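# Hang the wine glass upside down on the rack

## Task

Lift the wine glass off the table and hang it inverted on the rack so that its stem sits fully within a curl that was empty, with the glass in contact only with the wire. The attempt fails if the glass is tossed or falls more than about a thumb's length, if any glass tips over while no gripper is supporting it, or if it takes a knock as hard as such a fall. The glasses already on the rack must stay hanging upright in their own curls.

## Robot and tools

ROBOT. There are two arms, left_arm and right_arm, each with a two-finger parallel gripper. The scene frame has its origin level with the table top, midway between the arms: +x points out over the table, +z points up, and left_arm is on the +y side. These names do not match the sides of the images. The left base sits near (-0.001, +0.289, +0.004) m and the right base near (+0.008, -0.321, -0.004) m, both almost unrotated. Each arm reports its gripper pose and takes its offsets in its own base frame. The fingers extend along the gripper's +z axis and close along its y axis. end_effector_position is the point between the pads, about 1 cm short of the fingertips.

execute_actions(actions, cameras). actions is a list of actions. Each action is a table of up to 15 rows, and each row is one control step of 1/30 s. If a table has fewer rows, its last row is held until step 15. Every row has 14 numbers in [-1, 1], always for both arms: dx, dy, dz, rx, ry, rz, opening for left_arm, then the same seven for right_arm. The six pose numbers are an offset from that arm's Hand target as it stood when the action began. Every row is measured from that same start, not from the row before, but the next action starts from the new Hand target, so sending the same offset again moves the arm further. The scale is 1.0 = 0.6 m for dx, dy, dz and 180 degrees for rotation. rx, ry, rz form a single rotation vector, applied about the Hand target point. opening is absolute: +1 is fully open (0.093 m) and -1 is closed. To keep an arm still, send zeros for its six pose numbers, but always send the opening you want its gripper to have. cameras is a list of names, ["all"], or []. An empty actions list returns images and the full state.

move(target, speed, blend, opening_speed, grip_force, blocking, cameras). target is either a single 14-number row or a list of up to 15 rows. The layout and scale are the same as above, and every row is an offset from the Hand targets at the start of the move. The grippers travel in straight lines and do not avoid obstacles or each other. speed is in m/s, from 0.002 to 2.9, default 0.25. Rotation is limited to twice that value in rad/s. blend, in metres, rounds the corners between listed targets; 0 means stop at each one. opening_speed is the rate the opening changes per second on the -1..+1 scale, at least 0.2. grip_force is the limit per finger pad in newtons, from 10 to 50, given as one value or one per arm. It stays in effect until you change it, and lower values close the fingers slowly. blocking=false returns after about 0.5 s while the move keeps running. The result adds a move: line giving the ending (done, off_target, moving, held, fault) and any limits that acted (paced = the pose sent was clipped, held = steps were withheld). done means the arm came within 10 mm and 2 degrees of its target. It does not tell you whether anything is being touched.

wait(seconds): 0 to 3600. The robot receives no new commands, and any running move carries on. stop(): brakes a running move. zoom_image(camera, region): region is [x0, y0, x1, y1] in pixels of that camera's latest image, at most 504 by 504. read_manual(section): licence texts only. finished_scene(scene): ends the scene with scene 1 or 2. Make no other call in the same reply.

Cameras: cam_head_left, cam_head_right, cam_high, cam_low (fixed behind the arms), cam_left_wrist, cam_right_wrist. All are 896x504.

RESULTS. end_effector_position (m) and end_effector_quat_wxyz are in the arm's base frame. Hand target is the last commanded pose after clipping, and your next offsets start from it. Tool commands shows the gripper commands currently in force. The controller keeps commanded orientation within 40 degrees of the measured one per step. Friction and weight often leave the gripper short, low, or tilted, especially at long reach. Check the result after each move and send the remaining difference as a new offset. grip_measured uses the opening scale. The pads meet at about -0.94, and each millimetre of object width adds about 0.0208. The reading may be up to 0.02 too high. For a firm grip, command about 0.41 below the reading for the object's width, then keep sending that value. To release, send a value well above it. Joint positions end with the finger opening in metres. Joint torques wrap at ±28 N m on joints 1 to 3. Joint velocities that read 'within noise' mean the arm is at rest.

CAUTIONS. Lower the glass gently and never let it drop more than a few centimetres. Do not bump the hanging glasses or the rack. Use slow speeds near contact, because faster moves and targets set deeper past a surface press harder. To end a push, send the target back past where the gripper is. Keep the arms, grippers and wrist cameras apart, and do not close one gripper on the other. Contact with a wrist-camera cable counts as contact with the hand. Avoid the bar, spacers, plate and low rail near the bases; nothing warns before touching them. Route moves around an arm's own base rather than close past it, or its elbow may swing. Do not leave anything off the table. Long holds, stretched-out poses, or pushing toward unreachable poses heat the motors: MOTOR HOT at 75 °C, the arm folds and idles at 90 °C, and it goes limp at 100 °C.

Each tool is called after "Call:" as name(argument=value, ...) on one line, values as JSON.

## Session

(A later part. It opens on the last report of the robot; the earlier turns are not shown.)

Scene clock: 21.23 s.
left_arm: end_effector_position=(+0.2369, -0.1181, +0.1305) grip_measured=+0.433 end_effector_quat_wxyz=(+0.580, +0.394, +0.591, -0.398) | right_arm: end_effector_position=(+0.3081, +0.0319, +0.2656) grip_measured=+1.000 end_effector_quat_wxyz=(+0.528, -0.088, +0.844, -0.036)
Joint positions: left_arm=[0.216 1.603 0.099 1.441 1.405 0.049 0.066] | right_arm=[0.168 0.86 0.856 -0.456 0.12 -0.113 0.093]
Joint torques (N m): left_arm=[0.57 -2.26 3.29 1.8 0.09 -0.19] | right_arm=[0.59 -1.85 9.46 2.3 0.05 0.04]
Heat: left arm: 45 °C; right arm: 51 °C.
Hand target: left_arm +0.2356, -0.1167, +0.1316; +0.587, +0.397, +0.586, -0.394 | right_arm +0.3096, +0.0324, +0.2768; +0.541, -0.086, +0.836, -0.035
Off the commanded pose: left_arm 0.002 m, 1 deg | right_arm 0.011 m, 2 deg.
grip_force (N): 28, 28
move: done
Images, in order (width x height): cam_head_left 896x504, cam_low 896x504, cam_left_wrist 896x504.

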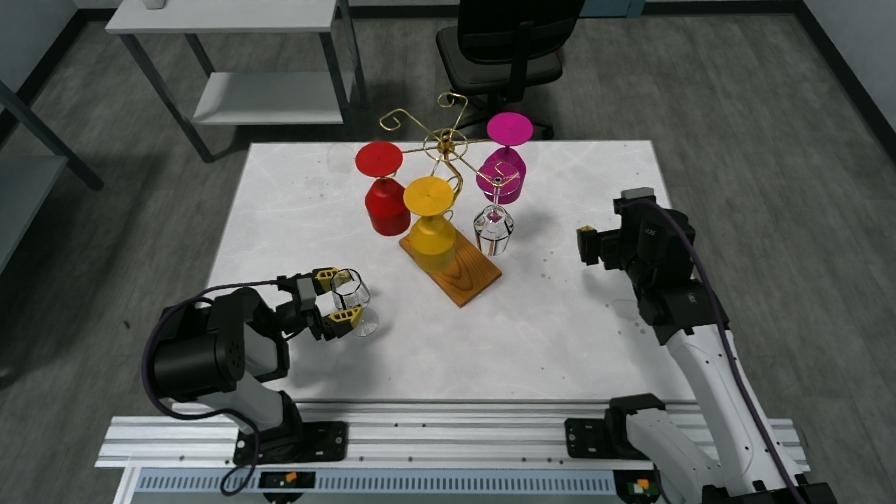

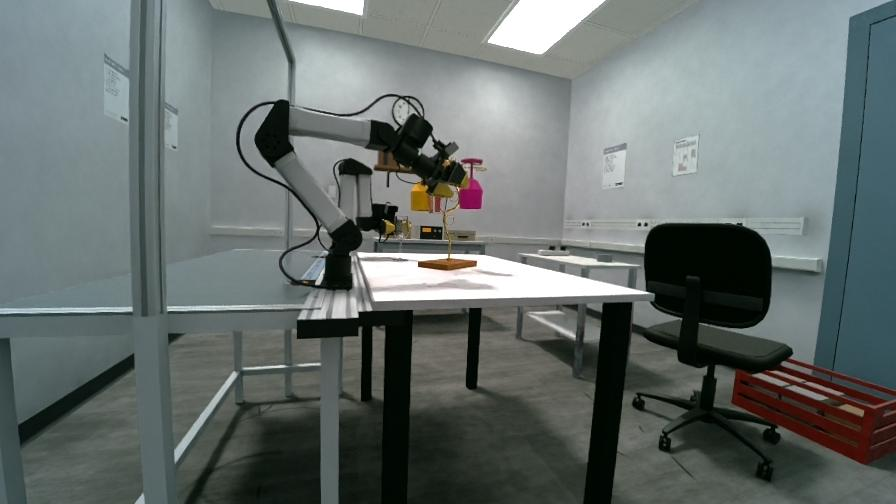

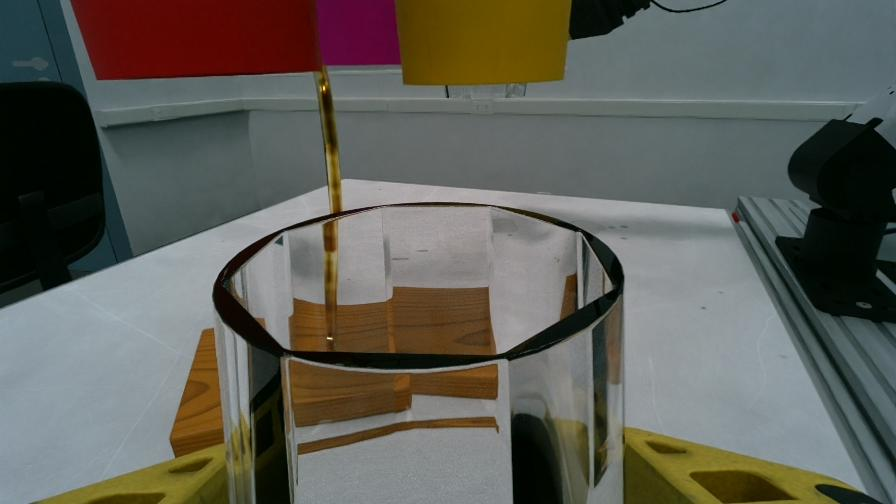

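Call:
move(target=[[0,0,0.2,0,0,0,0,0,0,0,0,0,0,1],[0,0,0.26,-0.1875,0.4635,0,0,0,0,0,0,0,0,1],[0,0,0.26,-0.373,0.924,0,0,0,0,0,0,0,0,1]], cameras=["cam_head_left","cam_head_right","cam_high","cam_low","cam_left_wrist"], speed=[0.2,0.5,0.5], blend=0.03)

Scene clock: 26.47 s.
left_arm: end_effector_position=(+0.2351, -0.1172, +0.2761) grip_measured=+0.411 end_effector_quat_wxyz=(+0.401, +0.582, -0.450, +0.546) | right_arm: end_effector_position=(+0.3081, +0.0319, +0.2656) grip_measured=+1.000 end_effector_quat_wxyz=(+0.528, -0.088, +0.844, -0.036)
Joint positions: left_arm=[0.229 1.114 0.885 -0.8 1.475 -2.091 0.065] | right_arm=[0.168 0.86 0.856 -0.456 0.12 -0.113 0.093]
Joint torques (N m): left_arm=[0.49 -1.69 10.17 0.83 1.07 -0.23] | right_arm=[0.59 -1.91 9.46 2.29 0.03 0.05]
Heat: left arm: 44 °C; right arm: 51 °C.
Hand target: left_arm +0.2356, -0.1167, +0.2877; +0.391, +0.582, -0.400, +0.590 | right_arm +0.3096, +0.0324, +0.2768; +0.541, -0.086, +0.836, -0.035
Off the commanded pose: left_arm 0.011 m, 8 deg | right_arm 0.011 m, 2 deg.
joint sent to its limit (left arm) — joint 6 (wrist roll), lower limit. The joint targets are off in orientation, not in position.
grip_force (N): 28, 28
move: off_target (left_arm)

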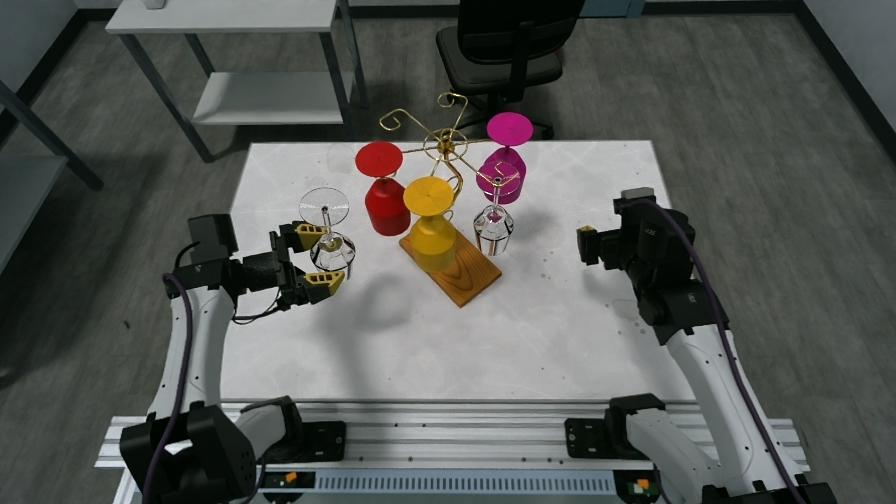

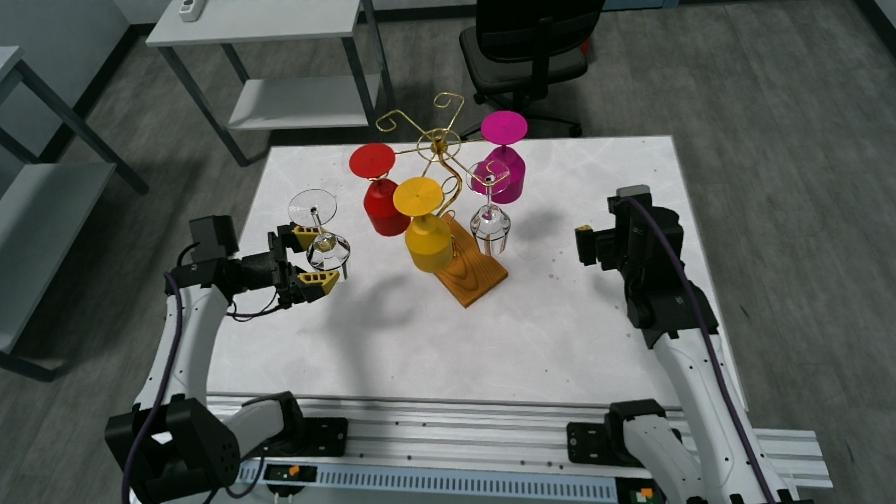

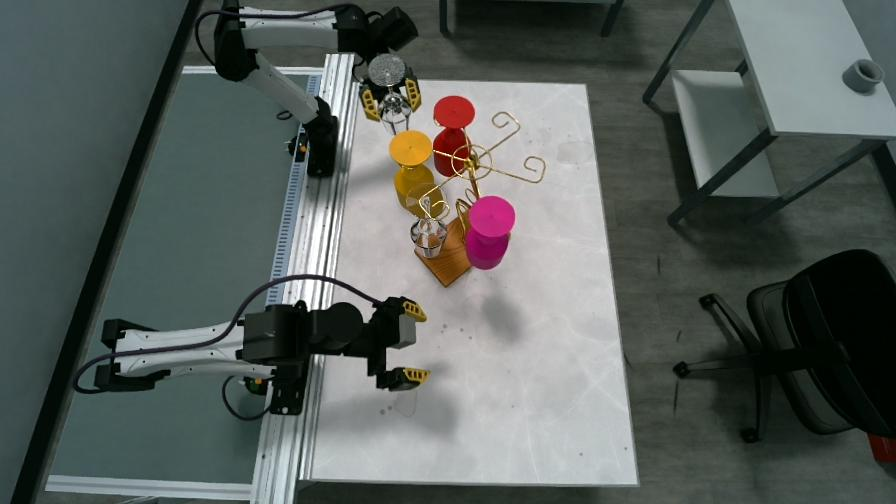

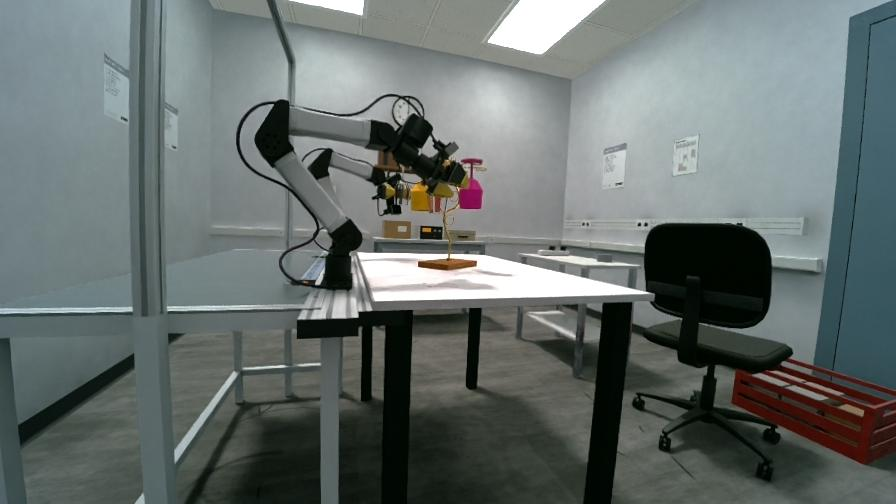

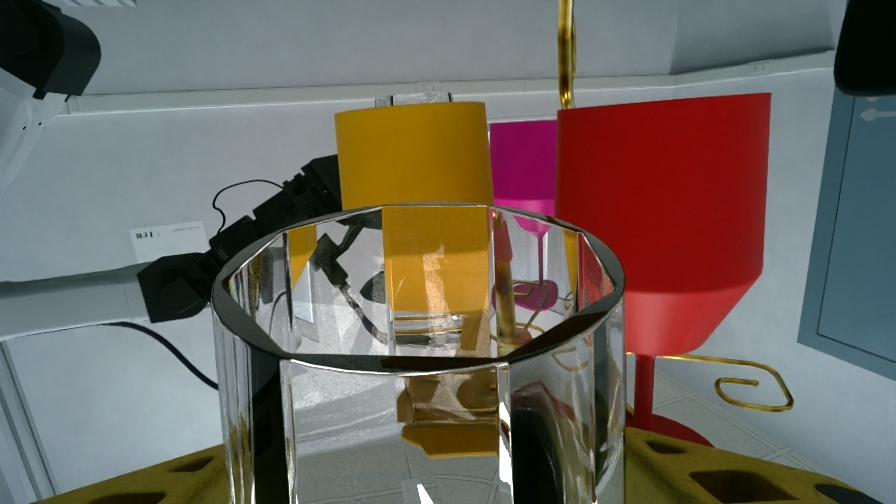

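Call:
move(target=[-0.059,-0.252,-0.08,0,0,-0.211,0,0,0,0,0,0,0,1], cameras=["cam_head_left","cam_head_right","cam_high","cam_low"], speed=0.3)

Call:
zoom_image(camera="cam_high", region=[300, 60, 500, 260])

Call:
zoom_image(camera="cam_head_left", region=[290, 200, 490, 400])

Call:
zoom_image(camera="cam_low", region=[340, 110, 540, 280])

Scene clock: 29.80 s.
left_arm: end_effector_position=(+0.1986, -0.2637, +0.2284) grip_measured=+0.411 end_effector_quat_wxyz=(+0.559, +0.422, -0.599, +0.388) | right_arm: end_effector_position=(+0.3081, +0.0319, +0.2656) grip_measured=+1.000 end_effector_quat_wxyz=(+0.528, -0.088, +0.844, -0.036)
Joint positions: left_arm=[-0.392 1.491 0.965 -0.532 1.485 -2.092 0.065] | right_arm=[0.168 0.86 0.856 -0.456 0.12 -0.113 0.093]
Joint torques (N m): left_arm=[-1.01 -4.53 10.13 1.09 1.08 -0.21] | right_arm=[0.62 -1.85 9.46 2.31 0.04 0.04]
Heat: left arm: 44 °C; right arm: 51 °C.
Hand target: left_arm +0.2002, -0.2679, +0.2396; +0.562, +0.421, -0.568, +0.430 | right_arm +0.3096, +0.0324, +0.2768; +0.541, -0.086, +0.836, -0.035
Off the commanded pose: left_arm 0.012 m, 6 deg | right_arm 0.011 m, 2 deg.
joint sent to its limit (left arm) — joint 6 (wrist roll), lower limit. The joint targets are off in orientation, not in position.
grip_force (N): 28, 28
move: off_target (left_arm)

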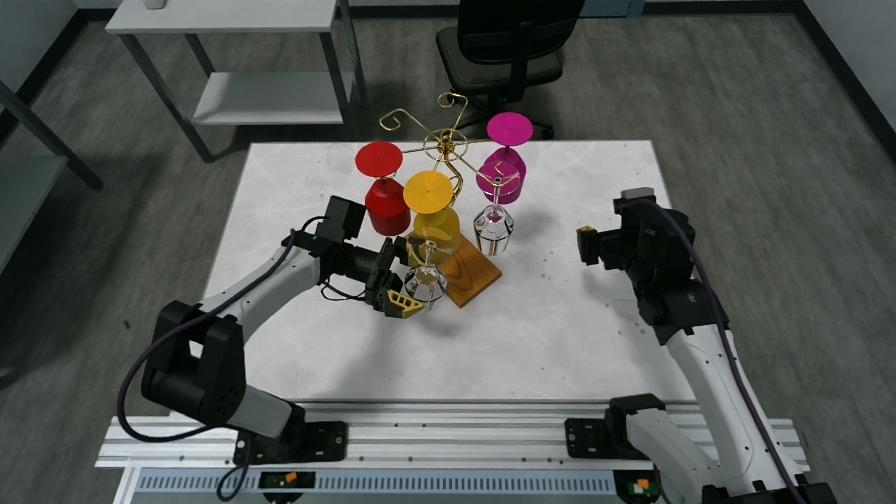

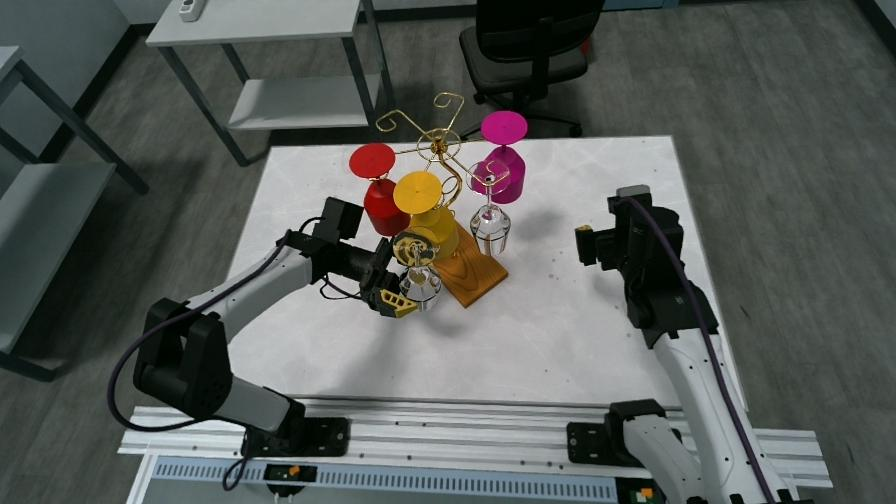

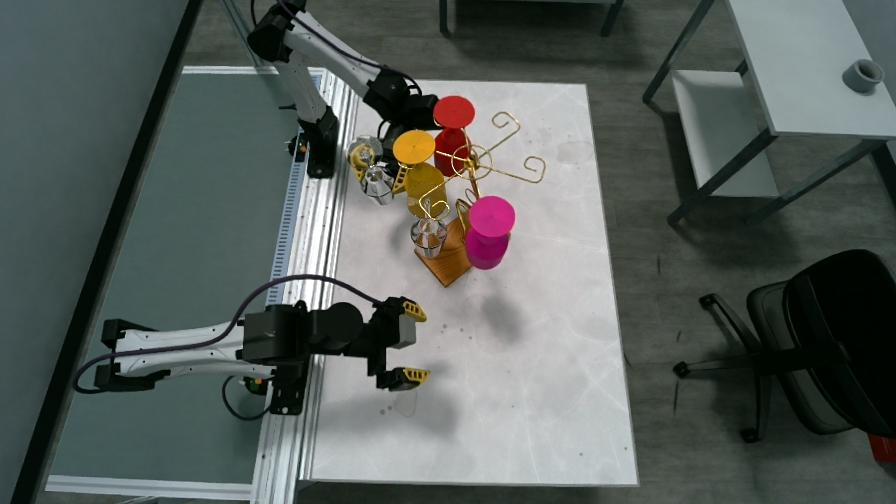

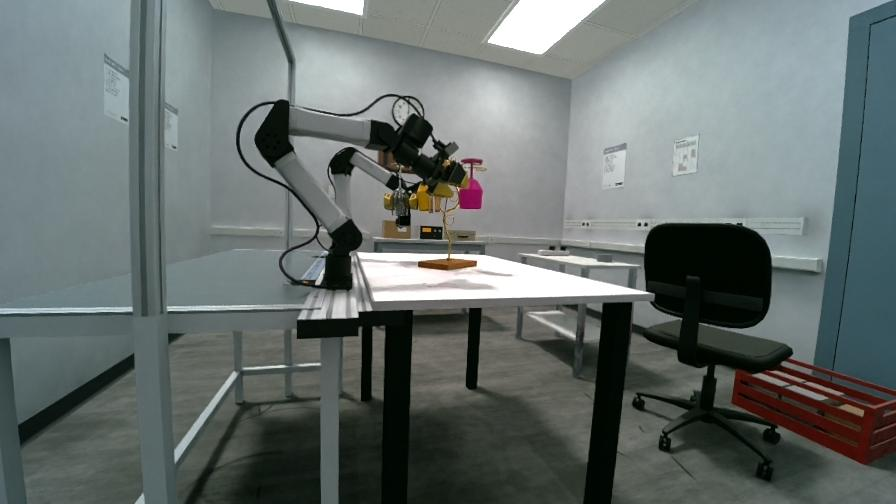

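Scaled by 2.520 from the camera's image (finer frame: 1280x720).

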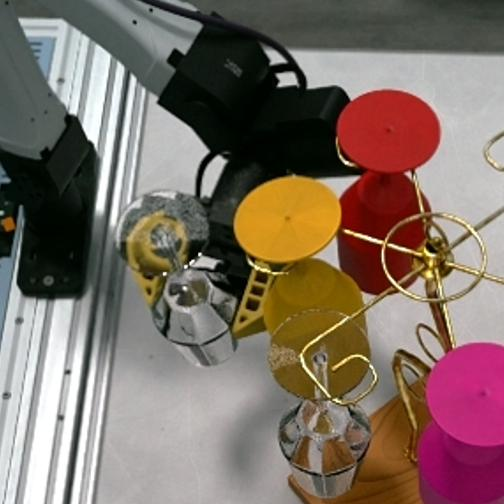

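Scaled by 2.520 from the camera's image (finer frame: 1280x720).

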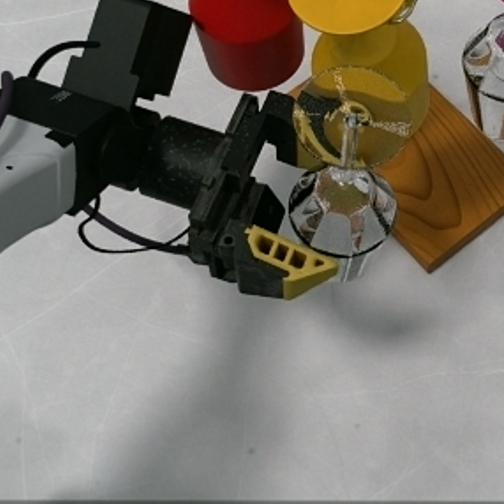

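Scaled by 2.520 from the camera's image (finer frame: 1280x720).

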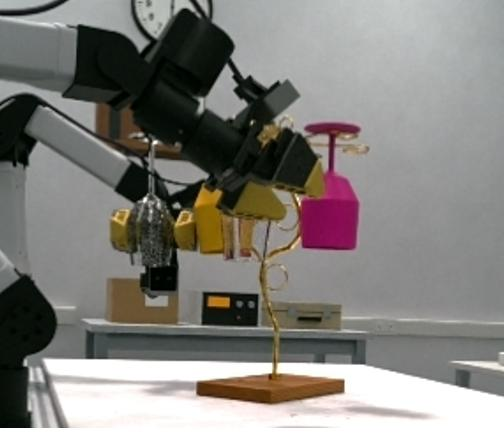

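Call:
move(target=[-0.07,-0.02,0,0,0,0,0,0,0,0,0,0,0,1], cameras=["cam_head_left","cam_head_right","cam_high","cam_low"], speed=0.12)

Call:
zoom_image(camera="cam_high", region=[300, 60, 500, 260])

Call:
zoom_image(camera="cam_head_left", region=[290, 200, 490, 400])

Call:
zoom_image(camera="cam_low", region=[340, 110, 540, 280])

Scene clock: 31.13 s.
left_arm: end_effector_position=(+0.1654, -0.2806, +0.2357) grip_measured=+0.411 end_effector_quat_wxyz=(+0.560, +0.386, -0.632, +0.371) | right_arm: end_effector_position=(+0.3081, +0.0319, +0.2656) grip_measured=+1.000 end_effector_quat_wxyz=(+0.528, -0.088, +0.844, -0.036)
Joint positions: left_arm=[-0.499 1.439 0.958 -0.535 1.456 -2.093 0.065] | right_arm=[0.168 0.86 0.856 -0.456 0.12 -0.113 0.093]
Joint torques (N m): left_arm=[-1.06 -6.42 6.94 0.89 0.79 -0.21] | right_arm=[0.59 -1.85 9.5 2.3 0.05 0.04]
Heat: left arm: 44 °C; right arm: 51 °C.
Hand target: left_arm +0.1582, -0.2799, +0.2397; +0.562, +0.420, -0.568, +0.430 | right_arm +0.3096, +0.0324, +0.2768; +0.541, -0.086, +0.836, -0.035
Off the commanded pose: left_arm 0.008 m, 11 deg | right_arm 0.011 m, 2 deg.
joint sent to its limit (left arm) — joint 6 (wrist roll), lower limit. The joint targets are off in orientation, not in position.
grip_force (N): 28, 28
move: off_target (left_arm)

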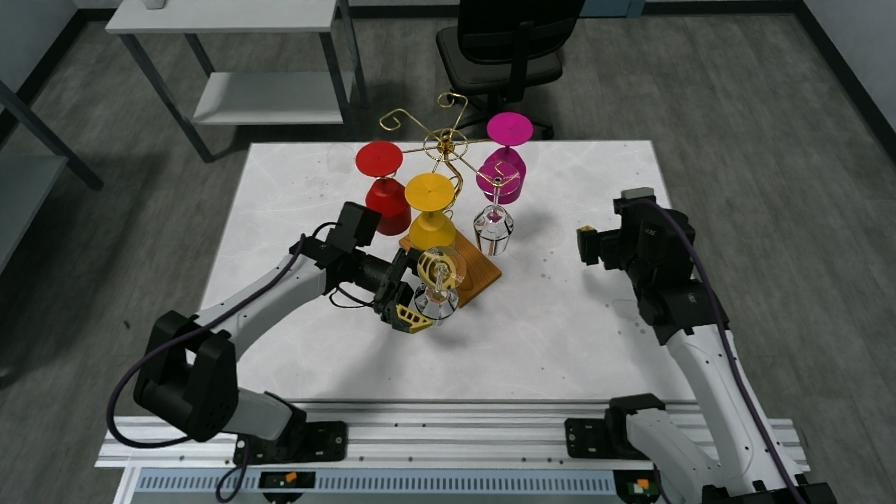

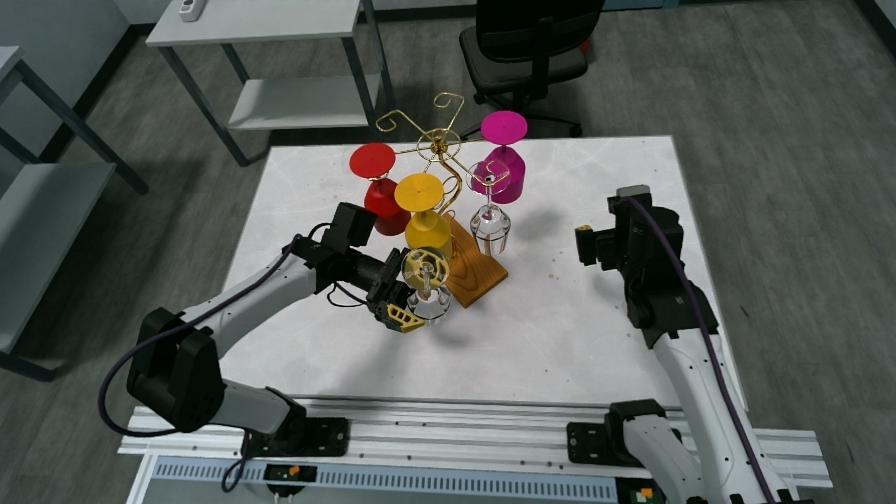

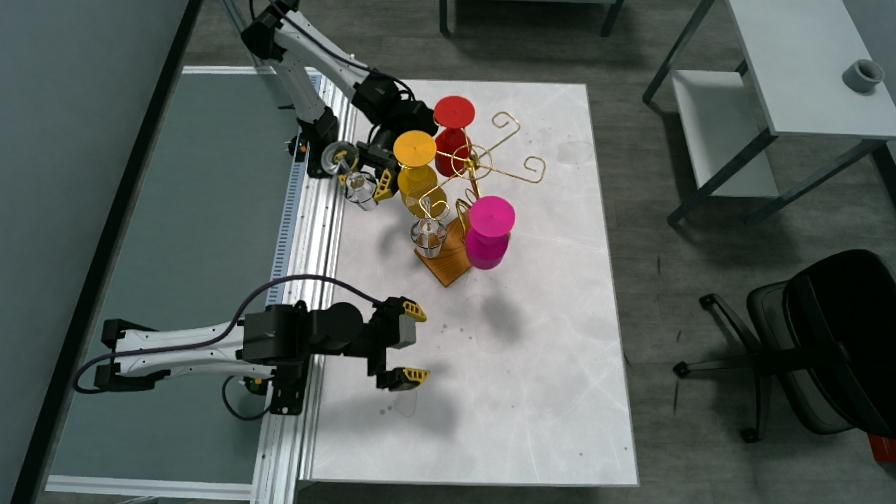

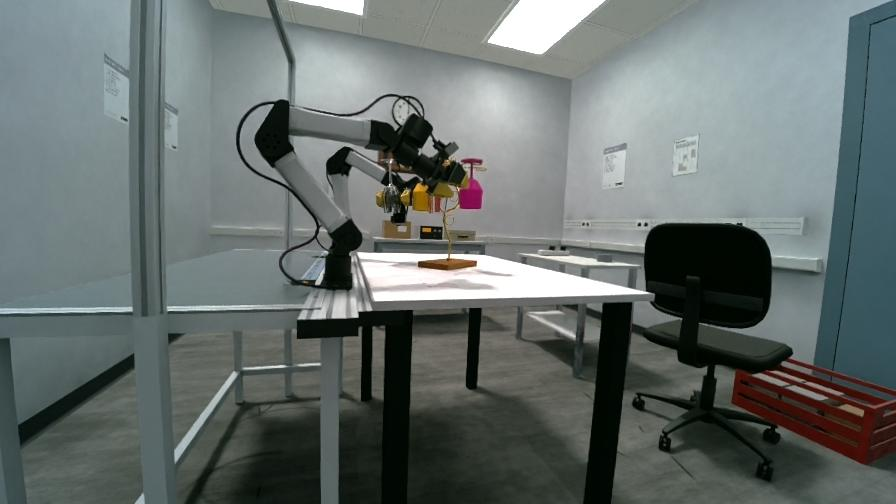

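Scaled by 2.520 from the camera's image (finer frame: 1280x720).

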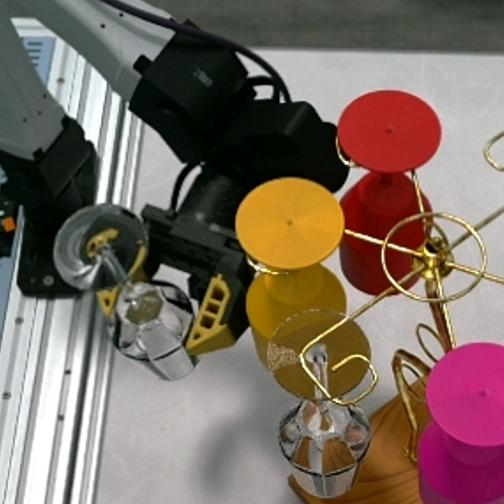

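Scaled by 2.520 from the camera's image (finer frame: 1280x720).

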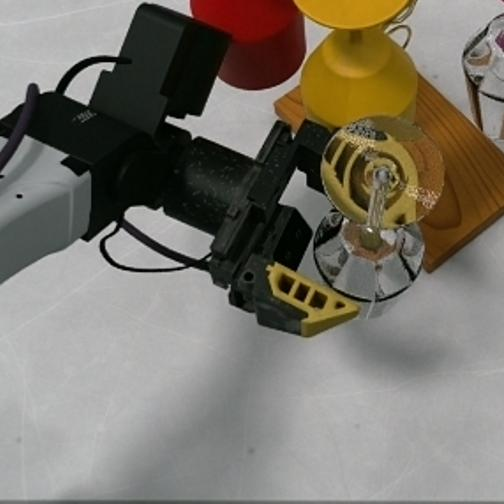

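Scaled by 2.520 from the camera's image (finer frame: 1280x720).

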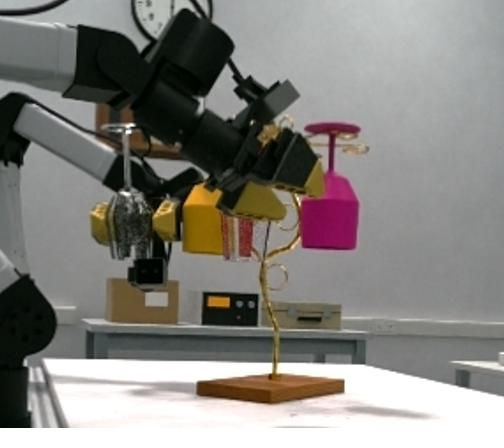

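Call:
move(target=[[-0.05,-0.05,0,0,0,0.1,0,0,0,0,0,0,0,1],[-0.05,-0.05,-0.11,0,0,0.1,0,0,0,0,0,0,0,1]], cameras=["cam_head_left","cam_head_right","cam_high","cam_low"], speed=0.15, blend=0.01)

Call:
zoom_image(camera="cam_high", region=[300, 60, 500, 260])

Call:
zoom_image(camera="cam_head_left", region=[340, 80, 540, 380])

Call:
zoom_image(camera="cam_low", region=[340, 110, 540, 280])

Scene clock: 36.23 s.
left_arm: end_effector_position=(+0.1321, -0.3082, +0.1724) grip_measured=+0.411 end_effector_quat_wxyz=(-0.500, -0.368, +0.701, -0.349) | right_arm: end_effector_position=(+0.3081, +0.0319, +0.2656) grip_measured=+1.000 end_effector_quat_wxyz=(+0.528, -0.088, +0.844, -0.036)
Joint positions: left_arm=[-0.669 1.454 0.806 -0.3 1.251 -2.093 0.065] | right_arm=[0.168 0.86 0.856 -0.456 0.12 -0.113 0.093]
Joint torques (N m): left_arm=[-1.06 -4.86 6.78 1.39 0.78 -0.21] | right_arm=[0.59 -1.95 9.48 2.3 0.03 0.07]
Heat: left arm: 45 °C; right arm: 51 °C.
Hand target: left_arm +0.1282, -0.3099, +0.1736; -0.487, -0.504, +0.495, -0.513 | right_arm +0.3096, +0.0324, +0.2768; +0.541, -0.086, +0.836, -0.035
Off the commanded pose: left_arm 0.004 m, 34 deg | right_arm 0.011 m, 2 deg.
joint sent to its limit (left arm) — joint 6 (wrist roll), lower limit. The joint targets are off in orientation, not in position.
grip_force (N): 28, 28
move: off_target (left_arm)

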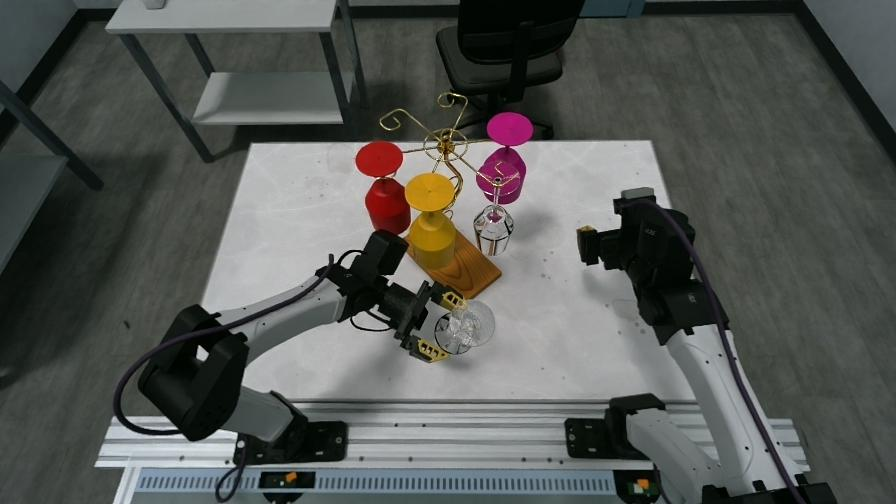

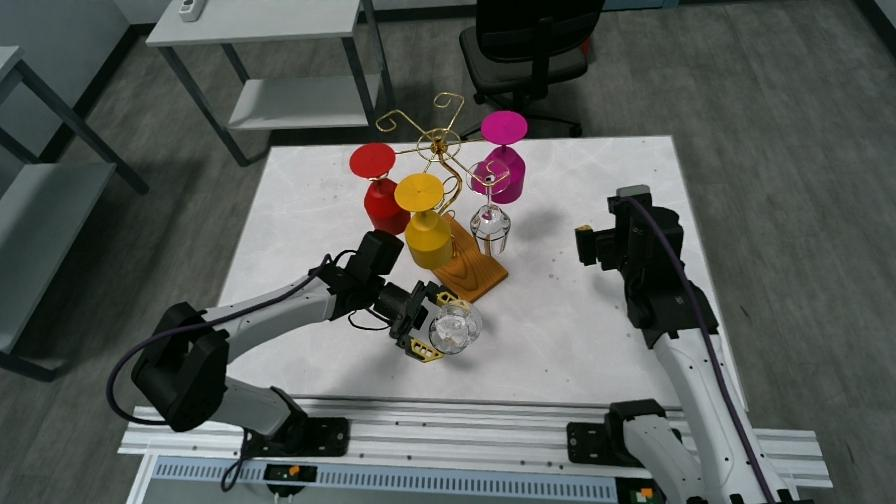

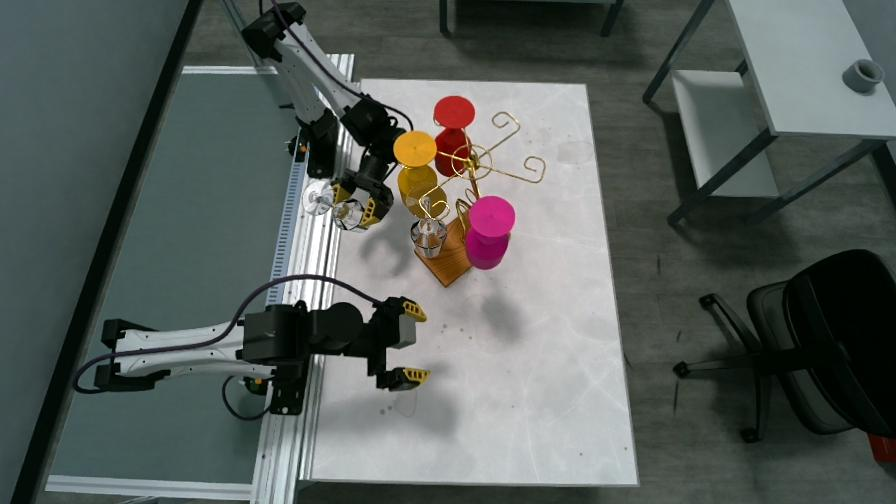

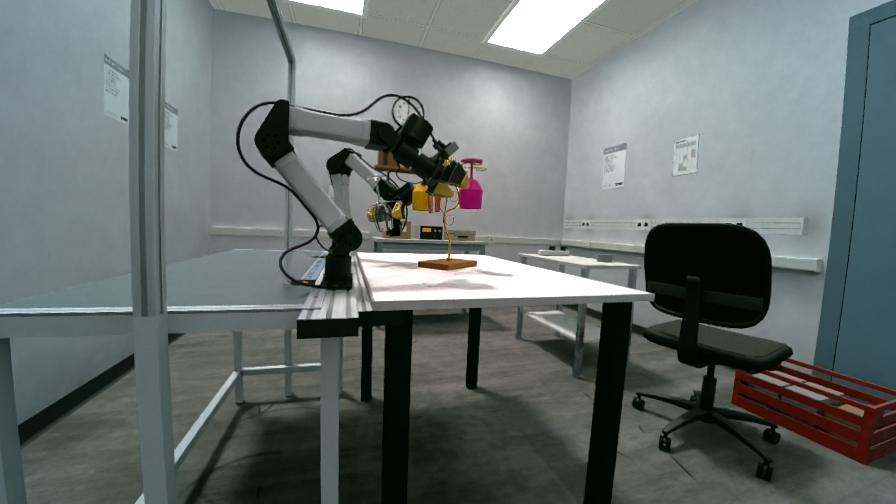

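Scaled by 2.520 from the camera's image (finer frame: 1280x720).

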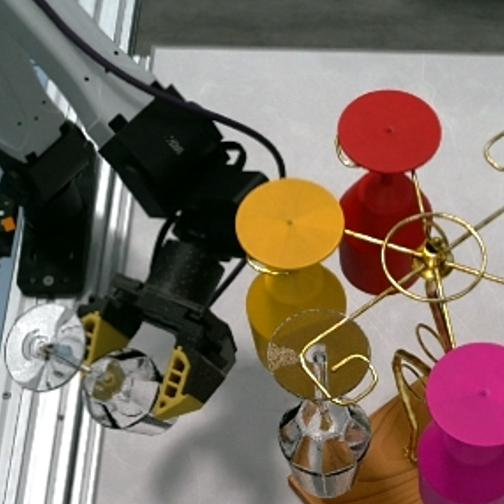

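Scaled by 1.680 from the camera's image (finer frame: 1280x720).

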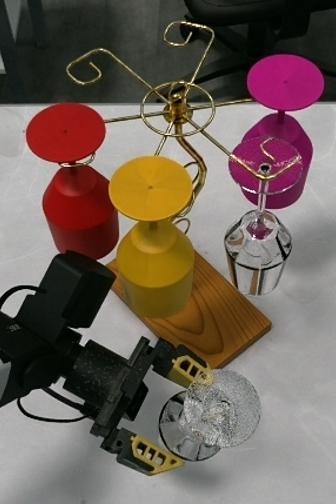

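Scaled by 2.520 from the camera's image (finer frame: 1280x720).

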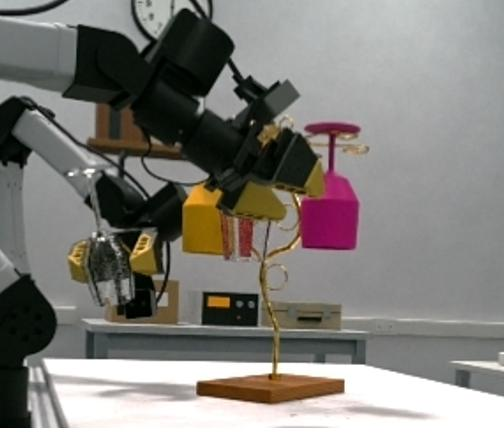

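Call:
move(target=[0.036,0.133,0.01,0,0,-0.1,0,0,0,0,0,0,0,1], cameras=["cam_head_left","cam_high","cam_low"], speed=0.2)

Call:
zoom_image(camera="cam_low", region=[340, 110, 540, 280])

Scene clock: 38.13 s.
left_arm: end_effector_position=(+0.1529, -0.2322, +0.1734) grip_measured=+0.411 end_effector_quat_wxyz=(+0.555, +0.423, -0.587, +0.410) | right_arm: end_effector_position=(+0.3081, +0.0319, +0.2656) grip_measured=+1.000 end_effector_quat_wxyz=(+0.528, -0.088, +0.844, -0.036)
Joint positions: left_arm=[-0.339 1.343 0.581 -0.276 1.516 -2.093 0.065] | right_arm=[0.168 0.86 0.856 -0.456 0.12 -0.113 0.093]
Joint torques (N m): left_arm=[0.4 -4.77 6.26 1 1.11 -0.21] | right_arm=[0.58 -1.87 9.47 2.31 0.02 0.06]
Heat: left arm: 45 °C; right arm: 51 °C.
Hand target: left_arm +0.1498, -0.2301, +0.1796; +0.562, +0.420, -0.568, +0.430 | right_arm +0.3096, +0.0324, +0.2768; +0.541, -0.086, +0.836, -0.035
Off the commanded pose: left_arm 0.007 m, 3 deg | right_arm 0.011 m, 2 deg.
joint sent to its limit (left arm) — joint 6 (wrist roll), lower limit. The joint targets are off in orientation, not in position.
grip_force (N): 28, 28
move: off_target (left_arm)

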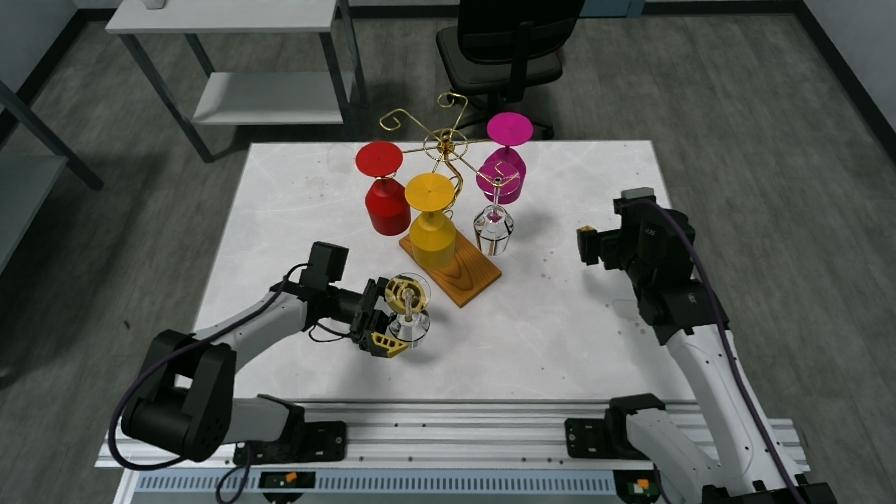

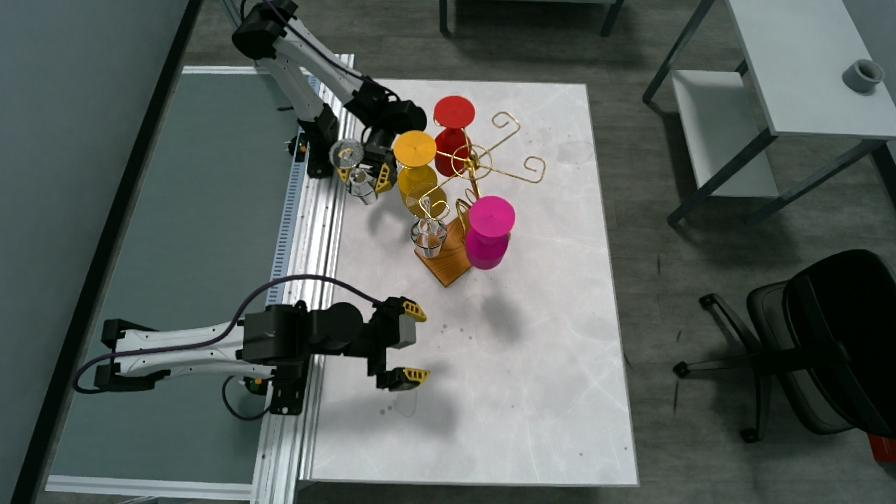

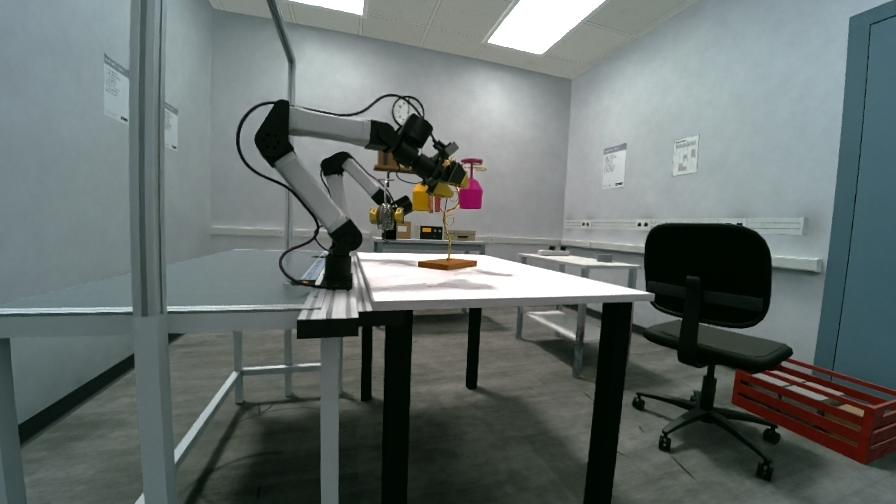

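Scaled by 2.520 from the camera's image (finer frame: 1280x720).

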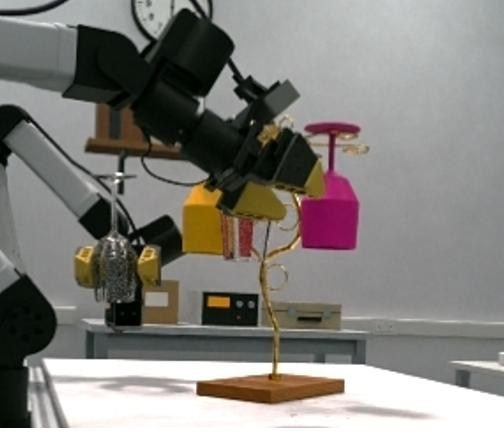

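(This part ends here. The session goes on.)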